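# Lower the oven's glass door fully, oven upright

## Task

Swing the oven's glass door open until it lies fully down, keep the oven upright on its feet, and finish with neither arm (hands and wrist-camera cables included) in contact with the oven.

## Robot and tools

Robot: two arms, left_arm and right_arm, each ending in a two-finger gripper. Base positions in the scene frame: left_arm (+0.032, +0.333, +0.015) m, quat_wxyz (+1.000, 0, 0, -0.011); right_arm (-0.005, -0.240, +0.044) m, quat_wxyz (+1.000, 0, 0, -0.002). A two-camera stand is fixed behind the arms. Joint ranges (rad), base to gripper: waist -2.618 to 3.054, shoulder 0.000 to 3.142, elbow 0.000 to 3.142 (straight at 2.901), wrist pitch -1.571 to 1.571, wrist yaw -1.571 to 1.571, wrist roll -2.094 to 2.094.

Frames: the scene frame has its origin at table-top height, halfway between the arms' nominal bases; +z is up, +x points out over the table, and left_arm is on the +y side (not the left of images). Reported hand positions, quaternions and velocities use the scene frame. Offsets sent in commands use the axes of each arm's current Hand target. On a gripper, the fingers point along its +z and spread along its y; end_effector_position is the spot between the pads, just under 1 cm behind the tips.

execute_actions(actions, cameras): actions is a list of actions; each action is a table of 1 to 15 rows, one row per 1/30 s control step, and a short table repeats its final row until step 15. Every row holds 14 numbers in [-1, 1]: left_arm dx, dy, dz, rx, ry, rz, opening, then right_arm the same seven. The six pose numbers are an offset (not a pose) from that arm's Hand target as it stood when the action began, along that target's axes; every row is measured from that same start, and each new action or call starts from the updated Hand target, so sending the same offset twice moves twice. Scale: 1.0 = 0.6 m or 180 degrees; rx, ry, rz form one rotation vector. Opening is absolute: +1 fully open (about 87 mm between pads), 0 about 31-49 mm, -1 shut. To leave an arm idle send six zeros and repeat its current opening (0 is a real opening command). cameras: list of names, ["all"], or []; by default images come only with an empty actions list.

move(target, speed, blend, opening_speed, blocking, cameras): target is one 14-number row or a list of up to 15 rows, same layout and scale as above; every row is an offset from the Hand targets at the move's start, not from the previous row. Grippers follow straight lines, do not avoid obstacles or each other, and all paths stop after 10 s. speed: m/s, 0.002 to 2.9, default 0.25 (turn rate capped at twice that in rad/s); one value or one per target. blend: corner rounding radius in m for lists; 0 stops at each. opening_speed: rate of opening change per second on the -1..+1 scale, at least 0.2. blocking=false returns after about 0.5 s while the move continues. The result adds a move: line with the ending (done, off_target, moving, held, fault) and limits (paced = pose clipped, held = steps withheld). Faster moves lag and stray more and strike harder; avoid paths passing near an arm's own base, which can whip the elbow.

wait(seconds 0 to 3600, cameras): lets time pass, sends nothing new; a running move keeps going. stop(cameras): brakes a running move. zoom_image(camera, region): closer view of the latest image of cam_head_left, cam_head_right, cam_left_wrist or cam_right_wrist; region [x0, y0, x1, y1] in pixels from the top-left corner, at most 504 by 504. finished_scene(scene): ends the current scene, numbered 1 to 3; call it alone once the door is down, the oven upright, and both arms clear.

Results: per arm end_effector_position (m) and end_effector_quat_wxyz, Hand target (the base for the next offsets, after a 40 degree clip of orientation relative to the measured one), Tool commands, grip_measured (same scale as opening), Joint positions (gripper last, 0 closed to 1 open), Joint velocities (may say within noise), Joint torques (joints 1-3 wrap at ±28 N m), motor temperatures, and for execute_actions some step positions. Grippers often stop short or tilt because of friction and weight, especially far out; check after each motion and send the remaining distance as an offset. To stop pressing on something, command a target back behind the gripper. Readings can be off by a few cm.

Cameras: cam_head_left and cam_head_right (504x504, on one bar behind the arms), cam_left_wrist and cam_right_wrist (896x504). Calibration data (intrinsics, distortion, T_world_to_cam) is supplied; fixed cameras may be off by up to about 2.3 degrees and 9 mm.

Avoid: tipping or shoving the oven, slamming the door, hitting anything hard, letting anything fall or leave the table, the two arms or grippers meeting, strain on the wrist-camera cables (their contact counts as touching), and long pushes toward unreachable poses, which heat motors (MOTOR HOT at 75 °C, the arm folds and idles at 90 °C, collapses at 100 °C). Any arm stop is costly; move gently near contact.

Each tool is called after "Call:" as a command line: name --argument value for each argument, lists and objects as JSON in quotes; but a table of rows of numbers goes row by row, as --pt "numbers of a row", without its own name.

## Session

Call:
execute_actions --actions '[]' --cameras '["all"]'

Scene clock: 0.00 s.
left_arm: end_effector_position=(+0.4047, +0.3418, +0.0589) grip_measured=+1.000 end_effector_quat_wxyz=(+0.569, -0.025, +0.821, +0.039) | right_arm: end_effector_position=(+0.3674, -0.2657, +0.0775) grip_measured=+1.000 end_effector_quat_wxyz=(+0.561, +0.052, +0.826, -0.028)
Joint positions: left_arm=[-0.013 1.538 0.332 0.846 -0.124 -0.008 1] | right_arm=[-0.041 1.576 0.332 0.865 0.063 0.037 1]
Joint velocities: within noise
Joint torques (N m): no reading
Motor temperatures (°C): left_arm=[24 32 33 28 25 27 25] | right_arm=[25 27 30 31 25 26 26]
Heat: left arm: 33 °C; right arm: 31 °C.
Hand target: left_arm +0.4099, +0.3416, +0.0681; +0.582, -0.026, +0.812, +0.038 | right_arm +0.3739, -0.2660, +0.0886; +0.576, +0.052, +0.815, -0.028
Tool commands: left_gripper/opening=+1.0 right_gripper/opening=+1.0

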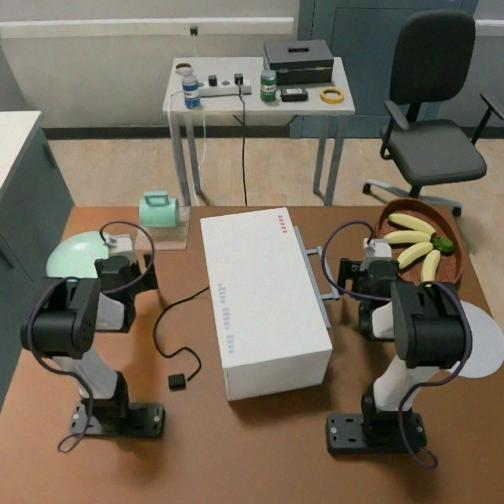

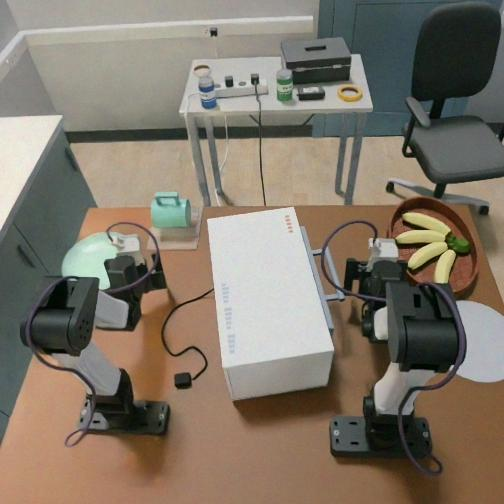

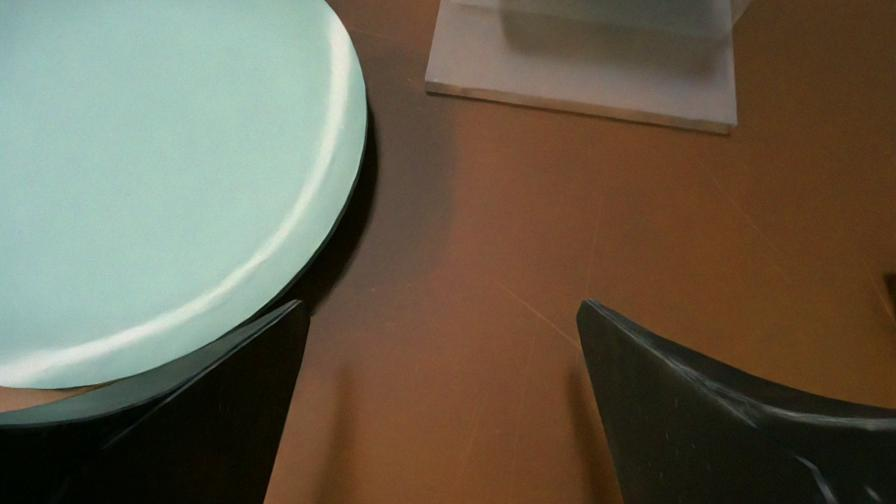

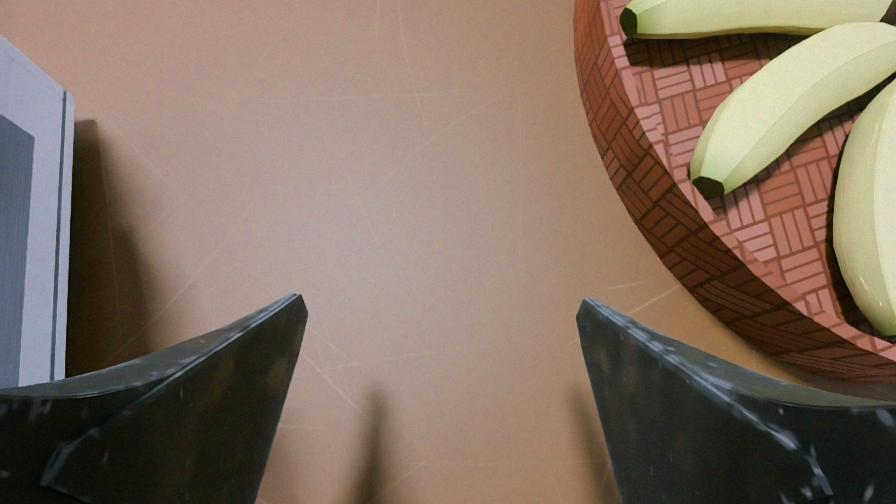

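Call:
zoom_image --camera "cam_head_left" --region '[190, 190, 400, 410]'

Call:
zoom_image --camera "cam_head_right" --region '[190, 190, 400, 410]'

Scaled by 2.291.

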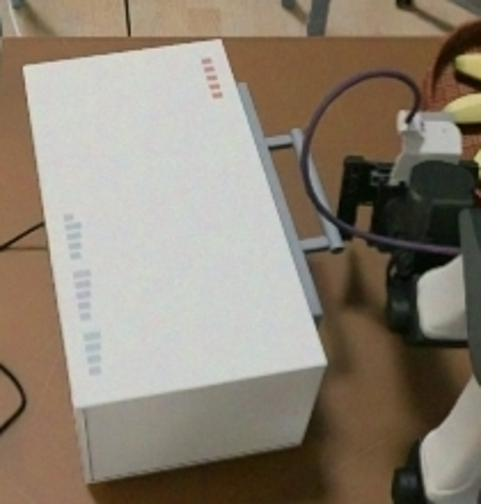

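Scaled by 2.291.

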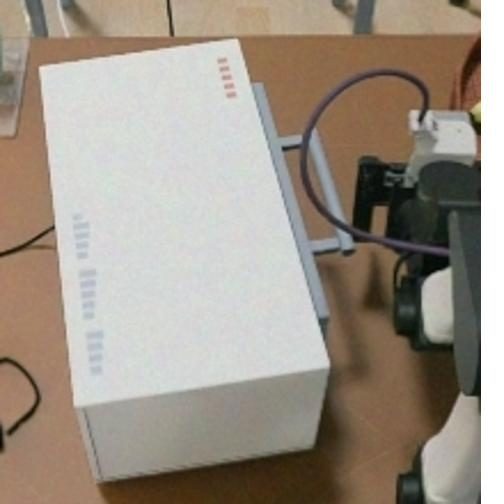

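Call:
move --target '[0,0,0,0,0,0,1, -0.2225,0.099,-0.2223,-0.0545,0.3892,-0.0855,0]' --cameras '["all"]'

Scene clock: 79.77 s.
left_arm: end_effector_position=(+0.4047, +0.3418, +0.0589) grip_measured=+1.000 end_effector_quat_wxyz=(+0.569, -0.025, +0.821, +0.039) | right_arm: end_effector_position=(+0.2980, -0.2041, +0.2491) grip_measured=+0.000 end_effector_quat_wxyz=(+0.054, -0.085, +0.995, -0.006)
Joint positions: left_arm=[-0.013 1.538 0.332 0.846 -0.124 -0.008 1] | right_arm=[0.136 1.812 1.928 -1.58 0.017 -0.04 0.5]
Joint torques (N m): left_arm=[-0.43 -5.79 4.86 2.43 -0.09 0.07] | right_arm=[0.42 -7.99 8.06 0.6 -0.06 -0.01]
Motor temperatures (°C): left_arm=[24 36 36 34 24 26 25] | right_arm=[25 32 34 41 25 26 25]
Heat: left arm: 36 °C; right arm: 41 °C.
Hand target: left_arm +0.4099, +0.3416, +0.0681; +0.582, -0.026, +0.812, +0.038 | right_arm +0.3000, -0.1999, +0.2599; +0.000, -0.091, +0.996, +0.000
Off the commanded pose: left_arm 0.011 m, 2 deg | right_arm 0.012 m, 6 deg.
joint sent to its limit (right arm) — joint 4 (wrist pitch), lower limit. The joint targets are off in orientation, not in position.
move: off_target (right_arm)
cam_right_wrist: T_world_to_cam=[[0.17718, -0.98314, 0.04512, -0.26915], [-0.72727, -0.0999, 0.67905, 0.04796], [-0.66309, -0.15312, -0.73271, 0.4925]] pos_world=[0.40914, -0.18441, 0.34043]

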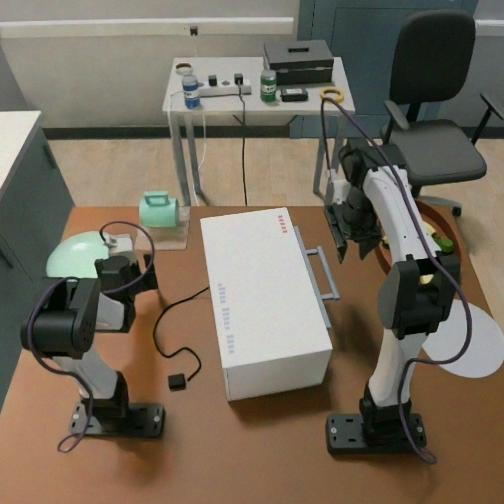

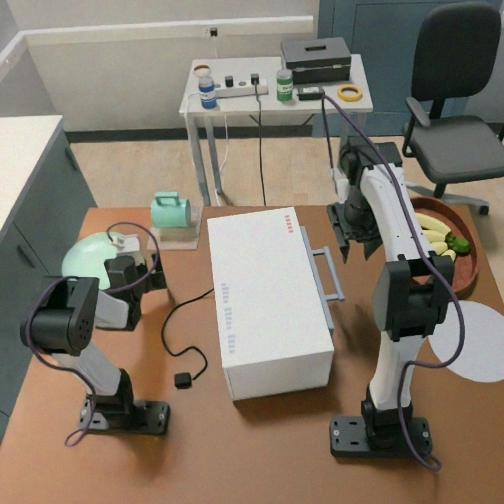

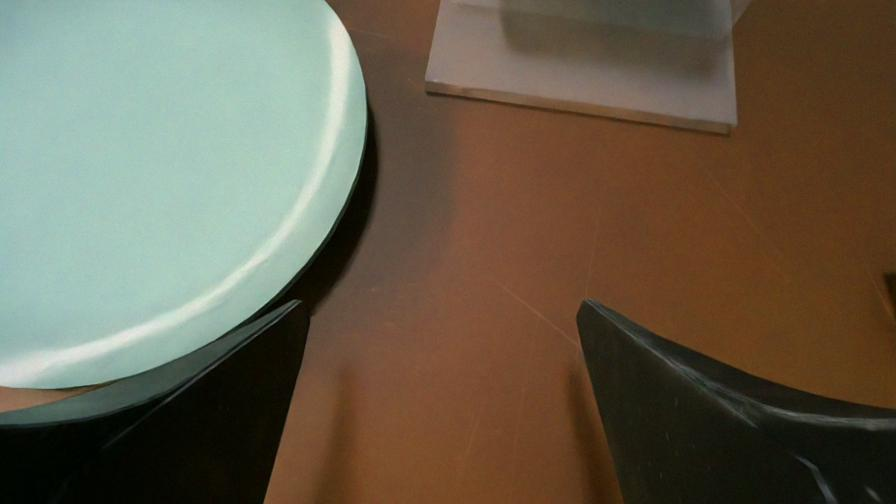

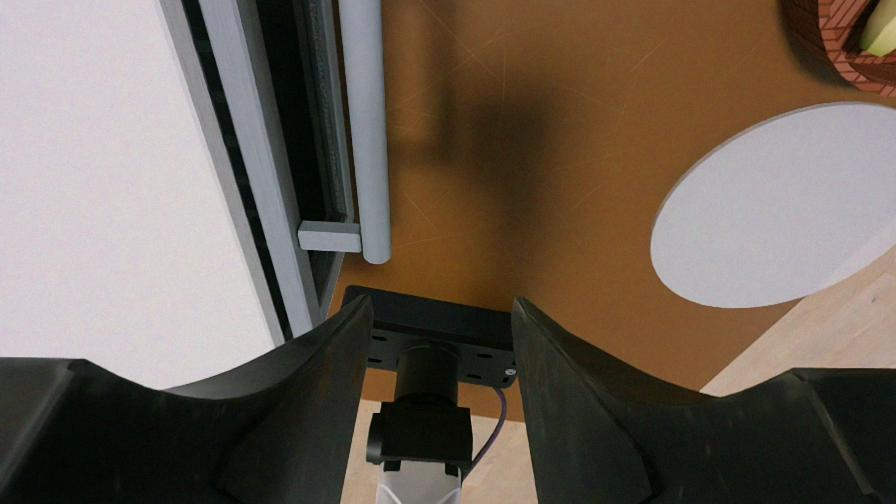

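Call:
zoom_image --camera "cam_head_left" --region '[270, 130, 420, 350]'

Call:
zoom_image --camera "cam_right_wrist" --region '[100, 0, 600, 400]'

Scaled by 2.291.

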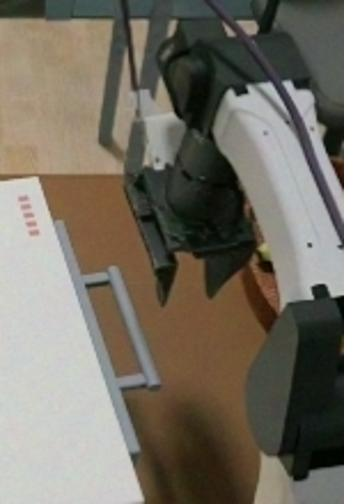

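Scaled by 1.008.

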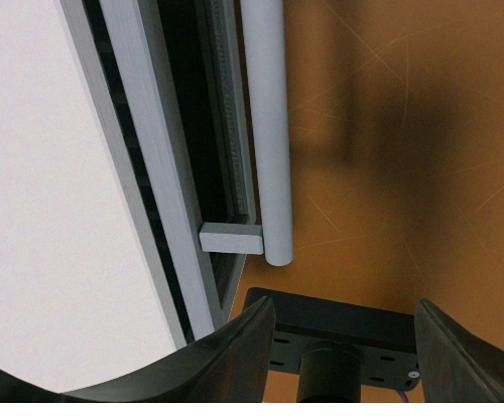

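Call:
zoom_image --camera "cam_head_left" --region '[315, 150, 395, 310]'

Scaled by 3.150.

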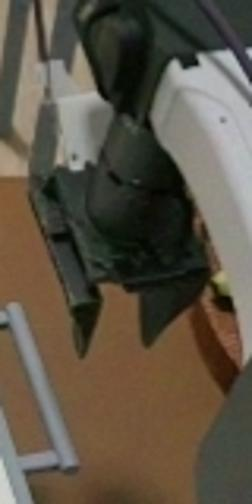

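Call:
move --target '[0,0,0,0,0,0,1, -0.0267,0.0527,0.0583,0,-0.1111,0,-0.25]' --cameras '["cam_right_wrist","cam_head_left"]'

Scene clock: 149.20 s.
left_arm: end_effector_position=(+0.4047, +0.3418, +0.0589) grip_measured=+1.000 end_effector_quat_wxyz=(+0.569, -0.025, +0.821, +0.039) | right_arm: end_effector_position=(+0.3081, -0.1684, +0.2142) grip_measured=-0.250 end_effector_quat_wxyz=(+0.143, -0.092, +0.985, +0.012)
Joint positions: left_arm=[-0.013 1.538 0.332 0.846 -0.124 -0.008 1] | right_arm=[0.231 1.653 1.592 -1.222 0.015 0.038 0.375]
Joint torques (N m): left_arm=[-0.38 -5.79 4.9 2.41 -0.11 0.01] | right_arm=[0.46 -9.77 5.04 1.31 0.12 0.15]
Motor temperatures (°C): left_arm=[24 37 36 36 24 26 25] | right_arm=[25 39 42 32 25 25 25]
Heat: left arm: 37 °C; right arm: 42 °C.
Hand target: left_arm +0.4099, +0.3416, +0.0681; +0.582, -0.026, +0.812, +0.038 | right_arm +0.3100, -0.1659, +0.2249; +0.173, -0.090, +0.981, +0.016
Off the commanded pose: left_arm 0.011 m, 2 deg | right_arm 0.011 m, 4 deg.
move: off_target (right_arm)
cam_right_wrist: T_world_to_cam=[[0.18928, -0.98151, 0.02849, -0.23414], [-0.83168, -0.14482, 0.53604, 0.13775], [-0.522, -0.12516, -0.84371, 0.46401]] pos_world=[0.40109, -0.15179, 0.32432]
Images, in order (width x height): cam_head_left 504x504, cam_right_wrist 896x504.

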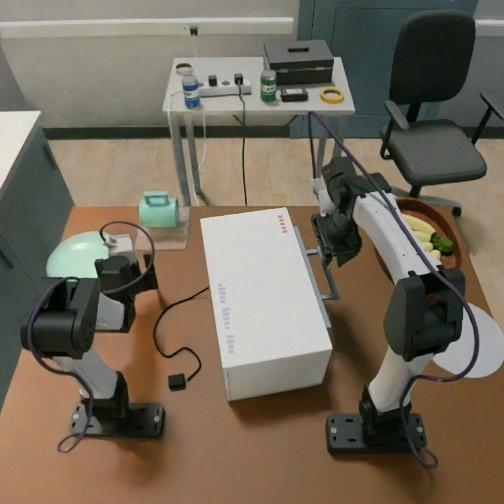

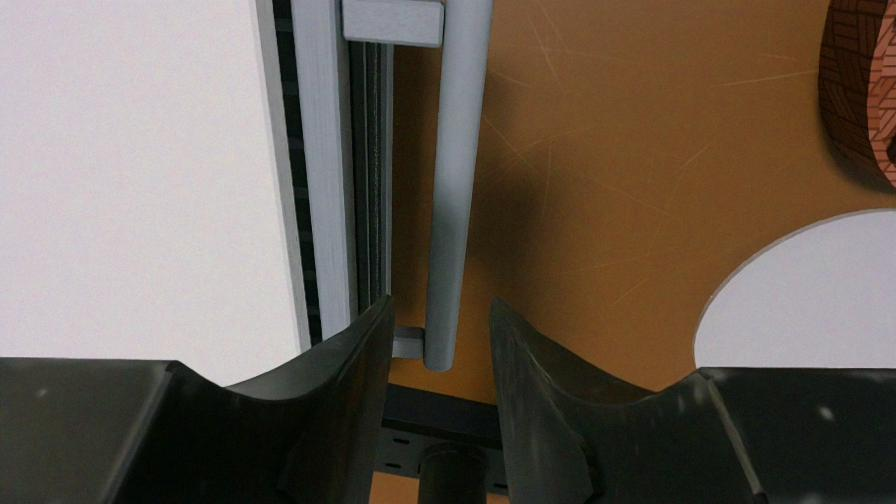

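Call:
move --target '[0,0,0,0,0,0,1, 0.0308,-0.0066,0.0810,0,0,0,-0.25]' --cameras '["cam_right_wrist","cam_head_left"]' --speed 0.12

Scene clock: 161.53 s.
left_arm: end_effector_position=(+0.4047, +0.3418, +0.0589) grip_measured=+1.000 end_effector_quat_wxyz=(+0.569, -0.025, +0.821, +0.039) | right_arm: end_effector_position=(+0.3059, -0.1689, +0.1634) grip_measured=-0.250 end_effector_quat_wxyz=(+0.145, -0.092, +0.985, +0.012)
Joint positions: left_arm=[-0.013 1.538 0.332 0.846 -0.124 -0.008 1] | right_arm=[0.231 1.627 1.361 -1.014 0.015 0.038 0.375]
Joint torques (N m): left_arm=[-0.36 -5.81 5 2.39 -0.11 0.02] | right_arm=[-0.73 -9.4 4.93 1.19 0.08 0.04]
Heat: left arm: 37 °C; right arm: 40 °C.
Hand target: left_arm +0.4099, +0.3416, +0.0681; +0.582, -0.026, +0.812, +0.038 | right_arm +0.3101, -0.1699, +0.1729; +0.173, -0.090, +0.981, +0.016
Off the commanded pose: left_arm 0.011 m, 2 deg | right_arm 0.010 m, 3 deg.
move: off_target (right_arm)
cam_right_wrist: T_world_to_cam=[[0.18912, -0.98154, 0.02835, -0.23272], [-0.83346, -0.14519, 0.53317, 0.16404], [-0.51921, -0.12446, -0.84554, 0.41959]] pos_world=[0.39859, -0.15239, 0.27392]
Images, in order (width x height): cam_head_left 504x504, cam_right_wrist 896x504.

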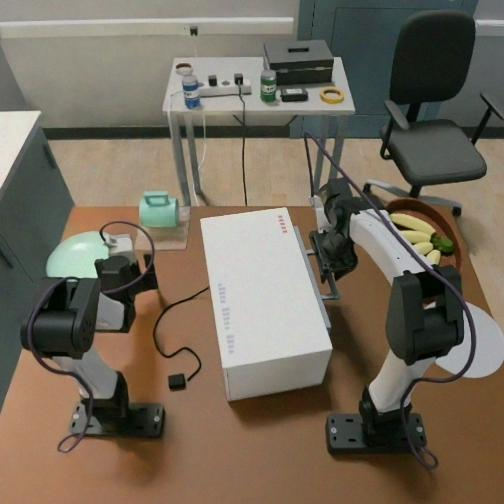

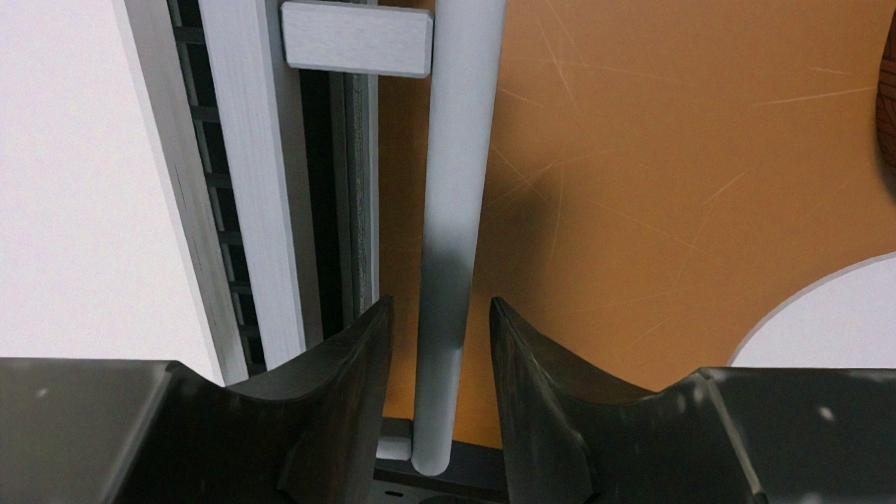

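Call:
move --target '[0,0,0,0,0,0,1, 0.0068,-0.0668,0.0188,0,0,0,-0.5]' --cameras '["cam_right_wrist","cam_head_left"]' --speed 0.1

Scene clock: 185.17 s.
left_arm: end_effector_position=(+0.4047, +0.3418, +0.0589) grip_measured=+1.000 end_effector_quat_wxyz=(+0.569, -0.025, +0.821, +0.039) | right_arm: end_effector_position=(+0.3096, -0.2013, +0.1529) grip_measured=-0.499 end_effector_quat_wxyz=(+0.144, -0.089, +0.985, +0.028)
Joint positions: left_arm=[-0.013 1.538 0.332 0.846 -0.124 -0.008 1] | right_arm=[0.105 1.623 1.316 -0.975 -0.052 -0.071 0.25]
Joint torques (N m): left_arm=[-0.47 -5.75 4.98 2.42 -0.11 0.03] | right_arm=[-1.44 -8.76 5.37 1.32 0.27 -0.11]
Heat: left arm: 37 °C; right arm: 42 °C.
Hand target: left_arm +0.4099, +0.3416, +0.0681; +0.582, -0.026, +0.812, +0.038 | right_arm +0.3173, -0.2094, +0.1610; +0.173, -0.090, +0.981, +0.015
Off the commanded pose: left_arm 0.011 m, 2 deg | right_arm 0.014 m, 4 deg.
move: off_target (right_arm)
cam_right_wrist: T_world_to_cam=[[0.18776, -0.9822, -0.0043, -0.25969], [-0.83067, -0.16113, 0.53294, 0.16402], [-0.52415, -0.0965, -0.84614, 0.41589]] pos_world=[0.40299, -0.18851, 0.26337]
Images, in order (width x height): cam_head_left 504x504, cam_right_wrist 896x504.

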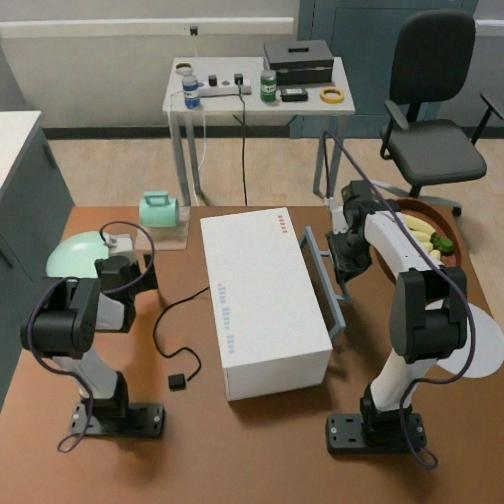

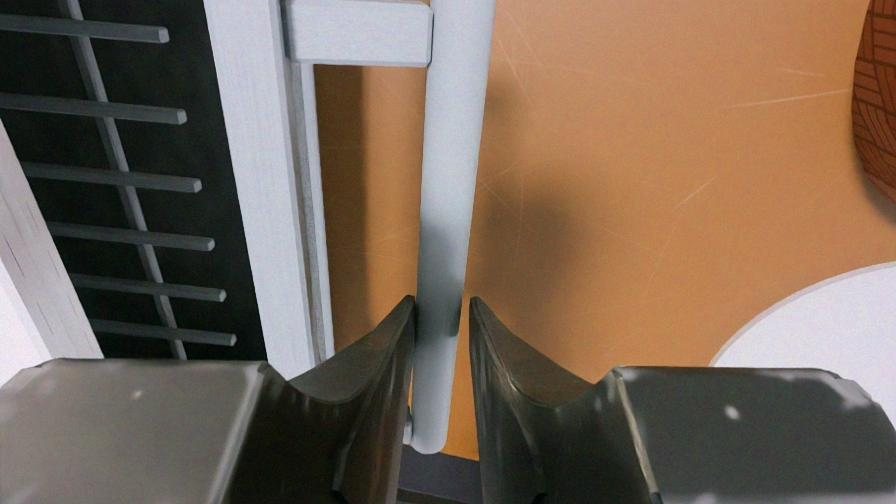

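Call:
move --target '[0,0,0,0,0,0,1, 0.0217,-0.0668,0.0595,-0.0784,0,0.0285,-0.5]' --cameras '["cam_right_wrist","cam_head_left"]' --speed 0.1

Scene clock: 202.43 s.
left_arm: end_effector_position=(+0.4047, +0.3418, +0.0589) grip_measured=+1.000 end_effector_quat_wxyz=(+0.569, -0.025, +0.821, +0.039) | right_arm: end_effector_position=(+0.3192, -0.2495, +0.1271) grip_measured=-0.500 end_effector_quat_wxyz=(+0.152, -0.062, +0.977, +0.136)
Joint positions: left_arm=[-0.013 1.538 0.332 0.846 -0.124 -0.008 1] | right_arm=[-0.175 1.698 1.275 -0.906 -0.336 -0.263 0.25]
Joint torques (N m): left_arm=[-0.49 -5.76 4.97 2.42 -0.09 0.01] | right_arm=[-0.55 -5.75 5.45 1.18 -0.34 -0.09]
Heat: left arm: 37 °C; right arm: 43 °C.
Hand target: left_arm +0.4099, +0.3416, +0.0681; +0.582, -0.026, +0.812, +0.038 | right_arm +0.3246, -0.2488, +0.1229; +0.160, -0.066, +0.974, +0.144
Off the commanded pose: left_arm 0.011 m, 2 deg | right_arm 0.007 m, 1 deg.
move: done
cam_right_wrist: T_world_to_cam=[[0.16623, -0.96065, -0.22254, -0.26893], [-0.83454, -0.25727, 0.4872, 0.16097], [-0.52528, 0.10473, -0.84446, 0.44475]] pos_world=[0.41266, -0.26351, 0.2373]
Images, in order (width x height): cam_head_left 504x504, cam_right_wrist 896x504.

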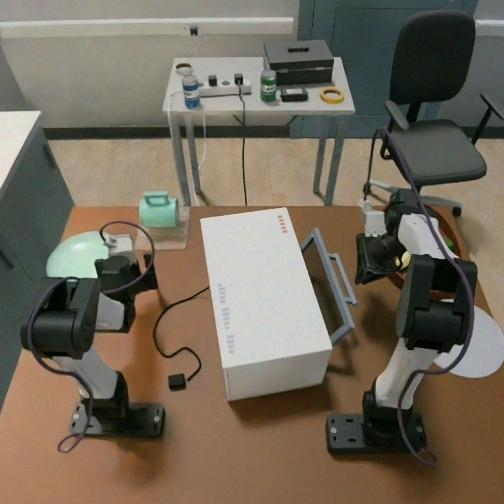

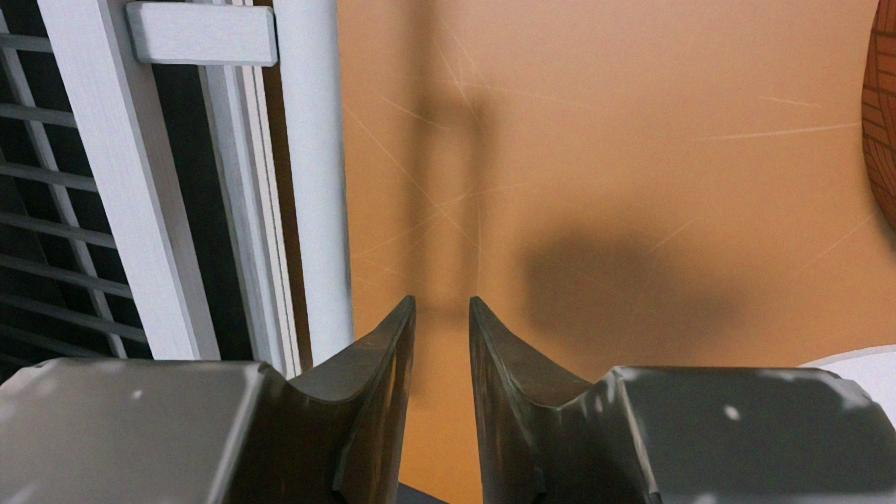

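Call:
zoom_image --camera "cam_head_left" --region '[270, 200, 400, 400]'

Scaled by 2.520.

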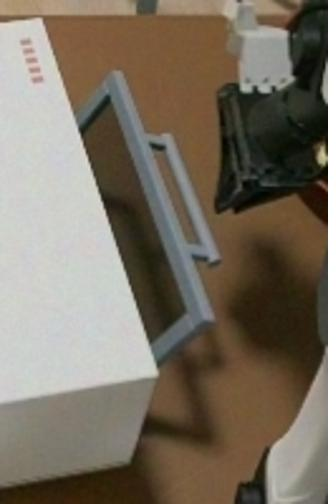

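Call:
move --pt "0 0 0 0 0 0 1 -0.0482 0.0231 -0.1410 0.0782 0 -0.0285 -0.5" --pt "0 0 0 0 0 0 1 -0.0603 0.2372 -0.1067 0.0782 0 -0.0285 -1" --cameras '["cam_right_wrist","cam_head_left"]' --speed 0.2 --blend '[0.03,0]'

Scene clock: 254.73 s.
left_arm: end_effector_position=(+0.4047, +0.3418, +0.0589) grip_measured=+1.000 end_effector_quat_wxyz=(+0.569, -0.025, +0.821, +0.039) | right_arm: end_effector_position=(+0.3076, -0.1321, +0.2227) grip_measured=-0.999 end_effector_quat_wxyz=(+0.161, -0.094, +0.982, +0.018)
Joint positions: left_arm=[-0.013 1.538 0.332 0.846 -0.124 -0.008 1] | right_arm=[0.339 1.659 1.628 -1.216 0.041 0.139 0]
Joint torques (N m): left_arm=[-0.35 -5.79 4.97 2.42 -0.1 0.03] | right_arm=[0.38 -5.6 9.03 0.99 0.25 0.14]
Motor temperatures (°C): left_arm=[24 37 36 38 24 25 25] | right_arm=[25 37 37 32 25 25 25]
Heat: left arm: 38 °C; right arm: 37 °C.
Hand target: left_arm +0.4099, +0.3416, +0.0681; +0.582, -0.026, +0.812, +0.038 | right_arm +0.3150, -0.1299, +0.2299; +0.173, -0.090, +0.981, +0.016
Off the commanded pose: left_arm 0.011 m, 2 deg | right_arm 0.010 m, 1 deg.
move: done
cam_right_wrist: T_world_to_cam=[[0.19313, -0.98097, 0.01987, -0.19797], [-0.8495, -0.15704, 0.50368, 0.1492], [-0.49098, -0.11415, -0.86366, 0.4719]] pos_world=[0.39667, -0.11691, 0.33635]
Images, in order (width x height): cam_head_left 504x504, cam_right_wrist 896x504.

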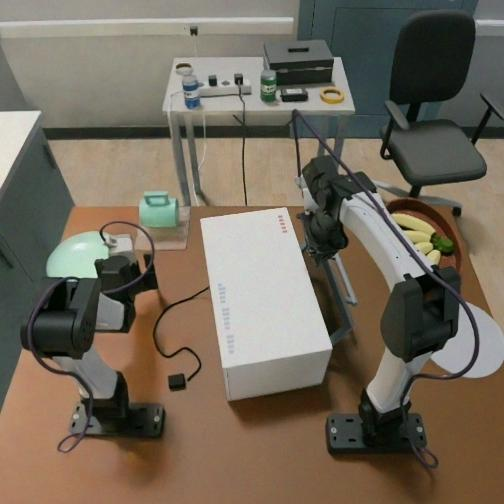

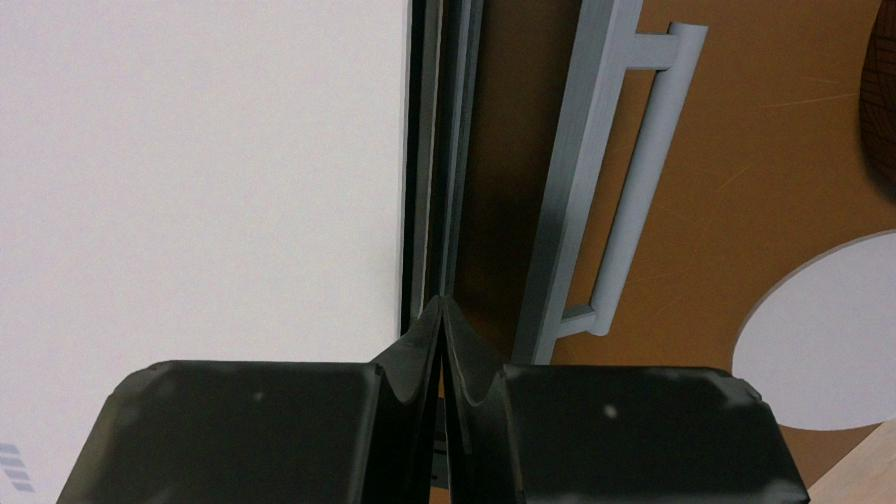

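Call:
move --pt "0 0 0 0 0 0 1 0.0340 -0.0198 0.0900 0 0 0 -1" --pt "0 0 0 0 0 0 1 0.0427 -0.0732 0.1133 0 0 0 -1" --pt "0 0 0 0 0 0 1 0.0523 -0.1183 0.1400 0 0 0 -1" --cameras '["cam_right_wrist","cam_head_left"]' --speed 0.1 --blend '[0.01,0.01,0]'

Scene clock: 282.43 s.
left_arm: end_effector_position=(+0.4047, +0.3418, +0.0589) grip_measured=+1.000 end_effector_quat_wxyz=(+0.569, -0.025, +0.821, +0.039) | right_arm: end_effector_position=(+0.3221, -0.2014, +0.1356) grip_measured=-1.000 end_effector_quat_wxyz=(+0.153, -0.087, +0.984, +0.008)
Joint positions: left_arm=[-0.013 1.538 0.332 0.846 -0.124 -0.008 1] | right_arm=[0.123 1.659 1.284 -0.888 -0.007 -0.056 0]
Joint torques (N m): left_arm=[-0.29 -5.76 4.93 2.42 -0.1 0.03] | right_arm=[-0.55 -8.24 5.16 1.25 -0.12 0.04]
Heat: left arm: 38 °C; right arm: 40 °C.
Hand target: left_arm +0.4099, +0.3416, +0.0681; +0.582, -0.026, +0.812, +0.038 | right_arm +0.3270, -0.1998, +0.1401; +0.173, -0.090, +0.981, +0.016
Off the commanded pose: left_arm 0.011 m, 2 deg | right_arm 0.007 m, 3 deg.
move: off_target (right_arm)
cam_right_wrist: T_world_to_cam=[[0.17736, -0.98351, 0.03529, -0.26443], [-0.84375, -0.1335, 0.51987, 0.19512], [-0.50659, -0.12198, -0.85351, 0.39801]] pos_world=[0.41316, -0.18547, 0.2476]
Images, in order (width x height): cam_head_left 504x504, cam_right_wrist 896x504.

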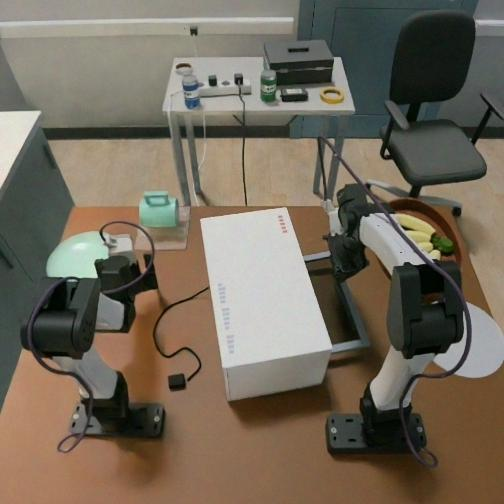

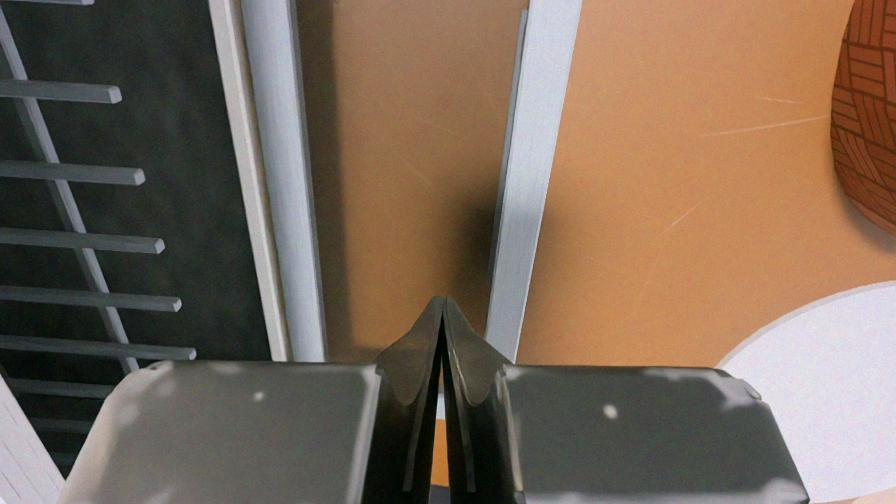

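Call:
zoom_image --camera "cam_head_left" --region '[270, 200, 400, 400]'

Scaled by 2.520.

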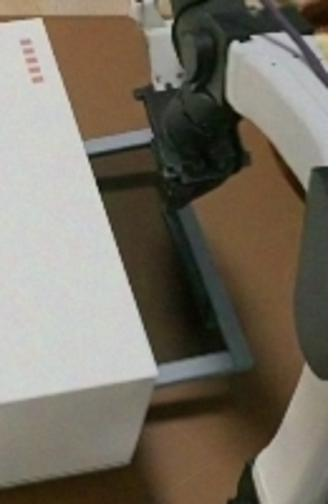

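Call:
move --pt "0 0 0 0 0 0 1 0.0192 -0.0370 0.0402 0 0 0 -1" --pt "0 0 0 0 0 0 1 0.0357 -0.0620 0.0857 0 0 0 -1" --cameras '["cam_right_wrist","cam_head_left"]' --speed 0.1 --blend '[0.01,0]'

Scene clock: 292.47 s.
left_arm: end_effector_position=(+0.4047, +0.3418, +0.0589) grip_measured=+1.000 end_effector_quat_wxyz=(+0.569, -0.025, +0.821, +0.039) | right_arm: end_effector_position=(+0.3268, -0.2377, +0.0894) grip_measured=-1.000 end_effector_quat_wxyz=(+0.167, -0.087, +0.982, +0.009)
Joint positions: left_arm=[-0.013 1.538 0.332 0.846 -0.124 -0.008 1] | right_arm=[0.006 1.685 1.119 -0.673 -0.046 -0.167 0]
Joint torques (N m): left_arm=[-0.36 -5.89 4.93 2.4 -0.08 0.04] | right_arm=[-0.65 -5.74 5.18 1.36 -0.13 -0.01]
Heat: left arm: 38 °C; right arm: 40 °C.
Hand target: left_arm +0.4099, +0.3416, +0.0681; +0.582, -0.026, +0.812, +0.038 | right_arm +0.3313, -0.2368, +0.0845; +0.173, -0.090, +0.981, +0.016
Off the commanded pose: left_arm 0.011 m, 2 deg | right_arm 0.007 m, 1 deg.
move: done
cam_right_wrist: T_world_to_cam=[[0.1773, -0.98348, 0.03639, -0.29946], [-0.85762, -0.13626, 0.49591, 0.22432], [-0.48276, -0.11913, -0.86761, 0.35062]] pos_world=[0.41474, -0.22217, 0.20385]
Images, in order (width x height): cam_head_left 504x504, cam_right_wrist 896x504.

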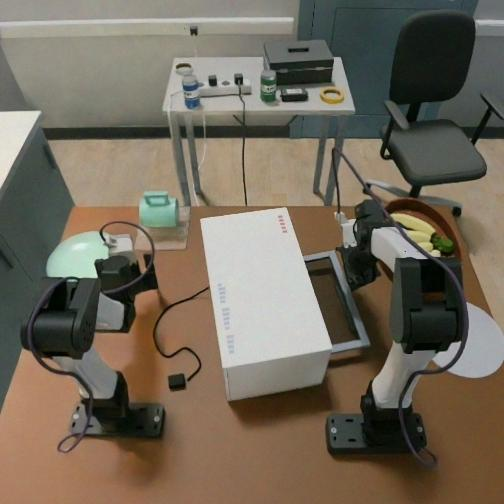

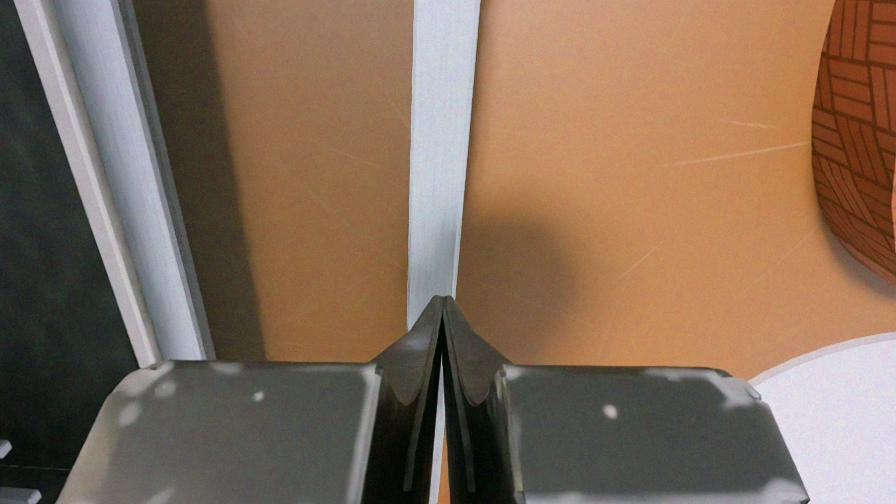

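Call:
zoom_image --camera "cam_head_left" --region '[270, 200, 400, 400]'

Scaled by 2.520.

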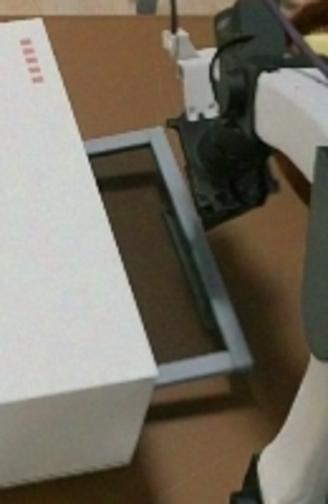

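Call:
move --pt "0 0 0 0 0 0 1 -0.0107 0.0200 -0.0272 0 0 0 -1" --pt "0 0 0 0 0 0 1 0.0133 0.0072 0.0387 0 0 0 -1" --cameras '["cam_right_wrist","cam_head_left"]' --speed 0.08 --blend '[0.005,0]'

Scene clock: 311.97 s.
left_arm: end_effector_position=(+0.4047, +0.3418, +0.0589) grip_measured=+1.000 end_effector_quat_wxyz=(+0.569, -0.025, +0.821, +0.039) | right_arm: end_effector_position=(+0.3297, -0.2321, +0.0688) grip_measured=-1.000 end_effector_quat_wxyz=(+0.173, -0.089, +0.981, +0.011)
Joint positions: left_arm=[-0.013 1.538 0.332 0.846 -0.124 -0.008 1] | right_arm=[0.02 1.713 1.062 -0.574 -0.047 -0.156 0]
Joint torques (N m): left_arm=[-0.49 -5.78 5.01 2.44 -0.08 0.05] | right_arm=[-0.79 -5.29 4.51 1.39 -0.05 0]
Heat: left arm: 38 °C; right arm: 40 °C.
Hand target: left_arm +0.4099, +0.3416, +0.0681; +0.582, -0.026, +0.812, +0.038 | right_arm +0.3310, -0.2326, +0.0600; +0.173, -0.090, +0.981, +0.016
Off the commanded pose: left_arm 0.011 m, 2 deg | right_arm 0.009 m, 1 deg.
move: done
cam_right_wrist: T_world_to_cam=[[0.18136, -0.98284, 0.03359, -0.29472], [-0.86324, -0.14275, 0.48419, 0.23885], [-0.47109, -0.11681, -0.87432, 0.332]] pos_world=[0.41604, -0.21678, 0.18453]
Images, in order (width x height): cam_head_left 504x504, cam_right_wrist 896x504.

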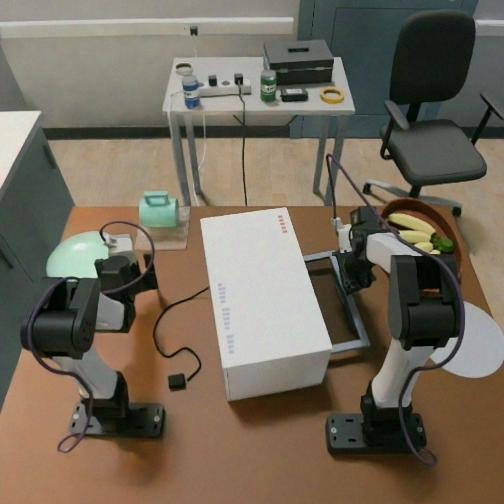

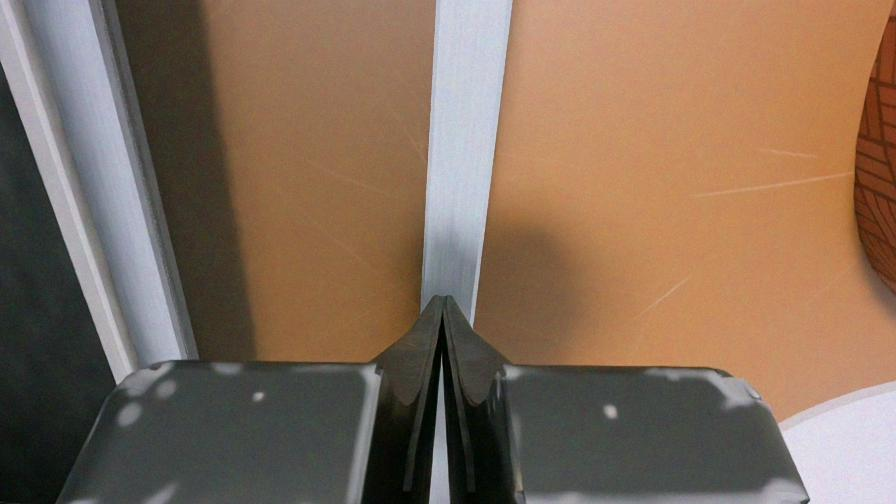

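Call:
move --target '[0,0,0,0,0,0,1, 0.0085,-0.0020,0.0235,0,0,0,-1]' --cameras '["cam_right_wrist","cam_head_left"]' --speed 0.06

Scene clock: 315.37 s.
left_arm: end_effector_position=(+0.4047, +0.3418, +0.0589) grip_measured=+1.000 end_effector_quat_wxyz=(+0.569, -0.025, +0.821, +0.039) | right_arm: end_effector_position=(+0.3293, -0.2322, +0.0664) grip_measured=-1.000 end_effector_quat_wxyz=(+0.175, -0.088, +0.981, +0.014)
Joint positions: left_arm=[-0.013 1.538 0.332 0.846 -0.124 -0.008 1] | right_arm=[0.017 1.713 1.051 -0.56 -0.054 -0.156 0]
Joint torques (N m): left_arm=[-0.36 -5.89 4.96 2.42 -0.09 0.06] | right_arm=[-0.75 -3.48 2.58 1.79 -0.06 -0.02]
Heat: left arm: 38 °C; right arm: 39 °C.
Hand target: left_arm +0.4099, +0.3416, +0.0681; +0.582, -0.026, +0.812, +0.038 | right_arm +0.3312, -0.2337, +0.0450; +0.173, -0.090, +0.981, +0.016
Off the commanded pose: left_arm 0.011 m, 2 deg | right_arm 0.022 m, 0 deg.
move: off_target (right_arm)
cam_right_wrist: T_world_to_cam=[[0.1797, -0.98332, 0.02809, -0.29391], [-0.8649, -0.14432, 0.48074, 0.2401], [-0.46867, -0.11069, -0.87641, 0.33042]] pos_world=[0.41533, -0.21779, 0.18241]
Images, in order (width x height): cam_head_left 504x504, cam_right_wrist 896x504.

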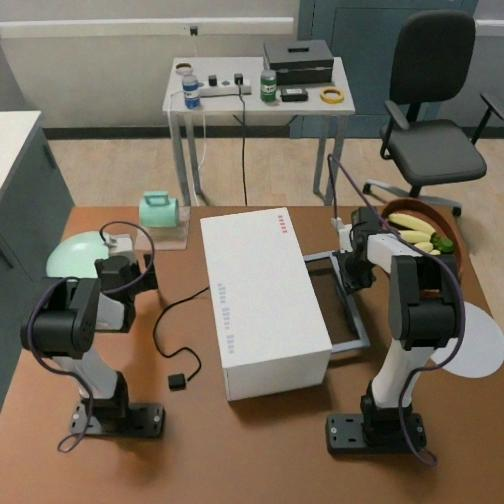

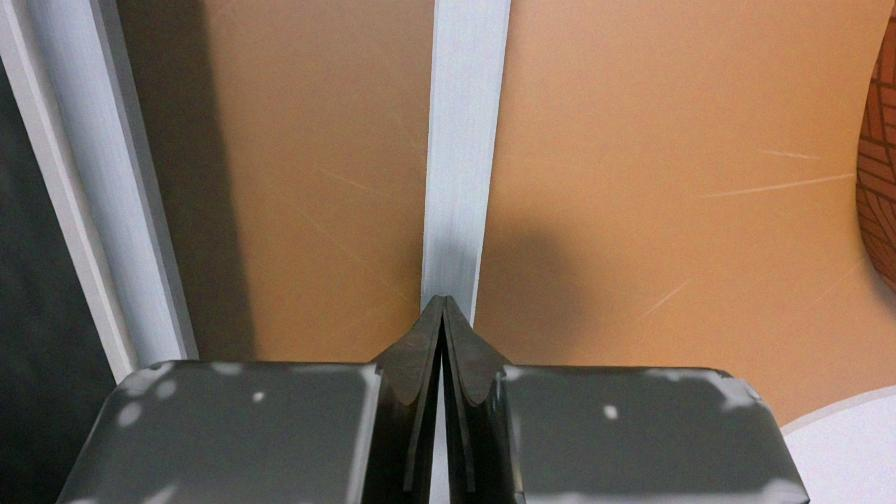

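Call:
zoom_image --camera "cam_head_left" --region '[290, 230, 390, 380]'

Call:
zoom_image --camera "cam_right_wrist" --region '[0, 0, 504, 504]'

Scaled by 3.360.

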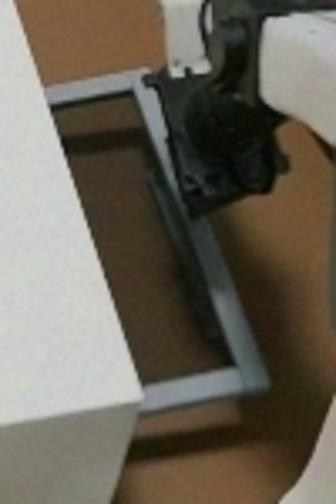

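Scaled by 1.000.

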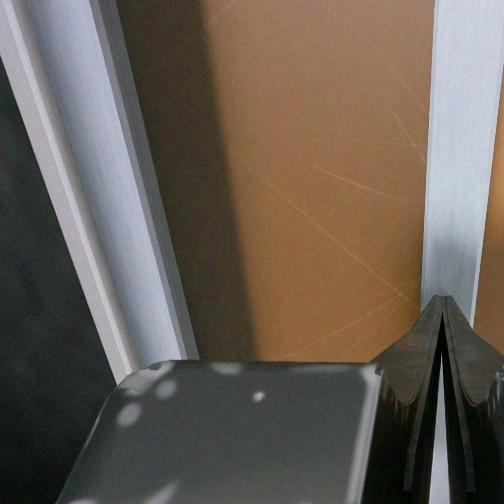

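Call:
move --target '[0,0,0,0,0,0,1, 0.0085,-0.0020,0.0235,0,0,0,-1]' --cameras '["cam_right_wrist"]' --speed 0.06

Scene clock: 332.57 s.
left_arm: end_effector_position=(+0.4047, +0.3418, +0.0589) grip_measured=+1.000 end_effector_quat_wxyz=(+0.569, -0.025, +0.821, +0.039) | right_arm: end_effector_position=(+0.3286, -0.2318, +0.0638) grip_measured=-1.000 end_effector_quat_wxyz=(+0.181, -0.087, +0.980, +0.018)
Joint positions: left_arm=[-0.013 1.538 0.332 0.846 -0.124 -0.008 1] | right_arm=[0.012 1.706 1.029 -0.534 -0.064 -0.156 0]
Joint torques (N m): left_arm=[-0.44 -5.87 4.9 2.38 -0.11 0.05] | right_arm=[-0.69 -1.11 1.7 2.09 0.08 -0.05]
Heat: left arm: 38 °C; right arm: 38 °C.
Hand target: left_arm +0.4099, +0.3416, +0.0681; +0.582, -0.026, +0.812, +0.038 | right_arm +0.3315, -0.2349, +0.0300; +0.173, -0.090, +0.981, +0.016
Off the commanded pose: left_arm 0.011 m, 2 deg | right_arm 0.034 m, 1 deg.
move: off_target (right_arm)
cam_right_wrist: T_world_to_cam=[[0.17883, -0.98367, 0.02035, -0.29264], [-0.8702, -0.14849, 0.46979, 0.24228], [-0.45909, -0.10172, -0.88255, 0.32729]] pos_world=[0.41342, -0.21859, 0.18098]

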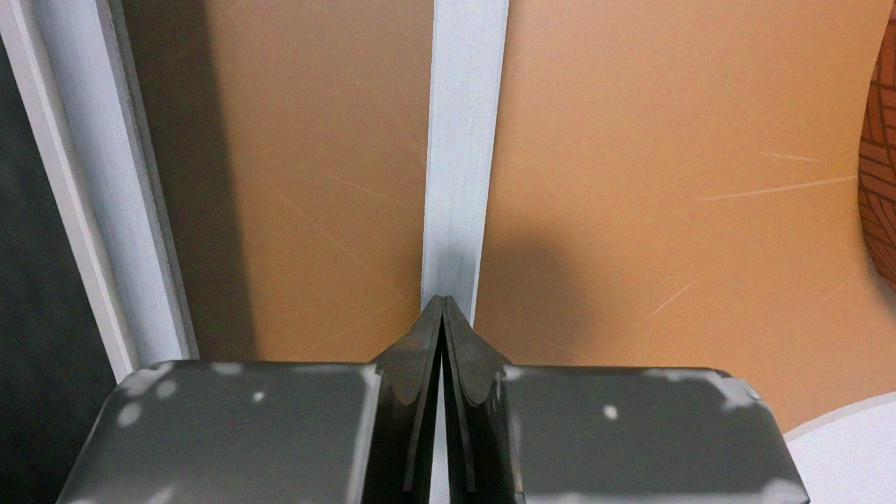

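Call:
move --target '[0,0,0,0,0,0,1, -0.0684,0,-0.1880,0,0,0,-1]' --cameras '["cam_head_left","cam_head_right","cam_right_wrist"]' --speed 0.15

Call:
zoom_image --camera "cam_head_right" --region '[290, 200, 400, 380]'

Scene clock: 429.30 s.
left_arm: end_effector_position=(+0.4047, +0.3418, +0.0589) grip_measured=+1.000 end_effector_quat_wxyz=(+0.569, -0.025, +0.821, +0.039) | right_arm: end_effector_position=(+0.3202, -0.2320, +0.1288) grip_measured=-1.000 end_effector_quat_wxyz=(+0.140, -0.088, +0.986, +0.021)
Joint positions: left_arm=[-0.013 1.538 0.332 0.846 -0.124 -0.008 1] | right_arm=[0.012 1.675 1.277 -0.897 -0.065 -0.161 0]
Joint torques (N m): left_arm=[-0.42 -5.82 4.94 2.4 -0.07 0.04] | right_arm=[-0.68 -9.37 9.03 0.95 0.08 -0.01]
Motor temperatures (°C): left_arm=[24 37 36 39 24 25 25] | right_arm=[24 30 34 40 25 25 24]
Heat: left arm: 39 °C; right arm: 40 °C.
Hand target: left_arm +0.4099, +0.3416, +0.0681; +0.582, -0.026, +0.812, +0.038 | right_arm +0.3314, -0.2349, +0.1500; +0.173, -0.089, +0.981, +0.016
Off the commanded pose: left_arm 0.011 m, 2 deg | right_arm 0.024 m, 4 deg.
move: off_target (right_arm)
cam_right_wrist: T_world_to_cam=[[0.18435, -0.98284, 0.00704, -0.29242], [-0.82762, -0.15136, 0.5405, 0.18104], [-0.53016, -0.10547, -0.84132, 0.39735]] pos_world=[0.41439, -0.2181, 0.2385]

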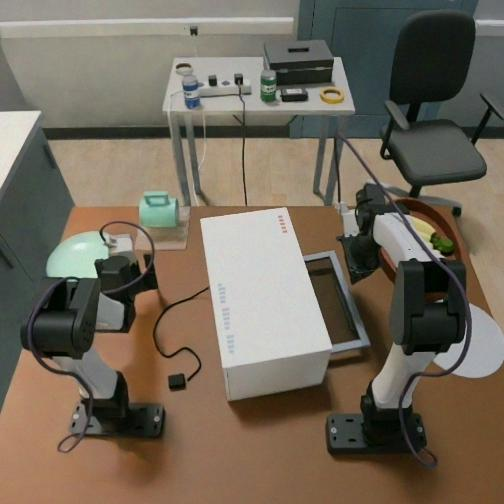

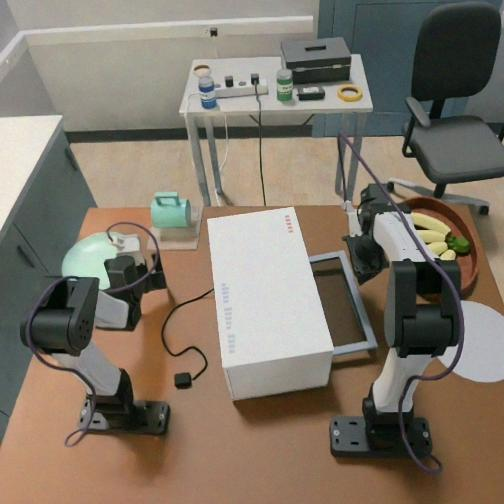

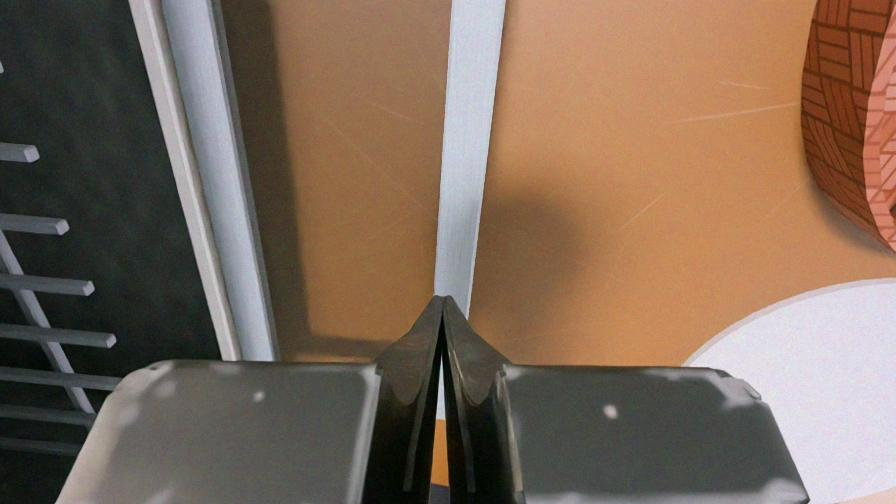

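Scaled by 2.800.

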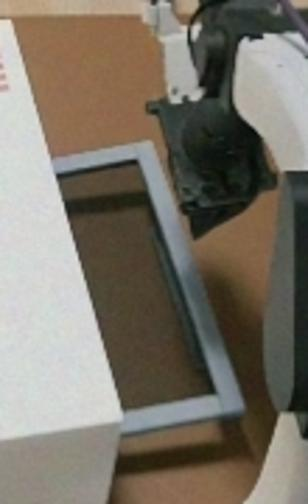

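Call:
finished_scene --scene 1

The scene is finished: the task was done.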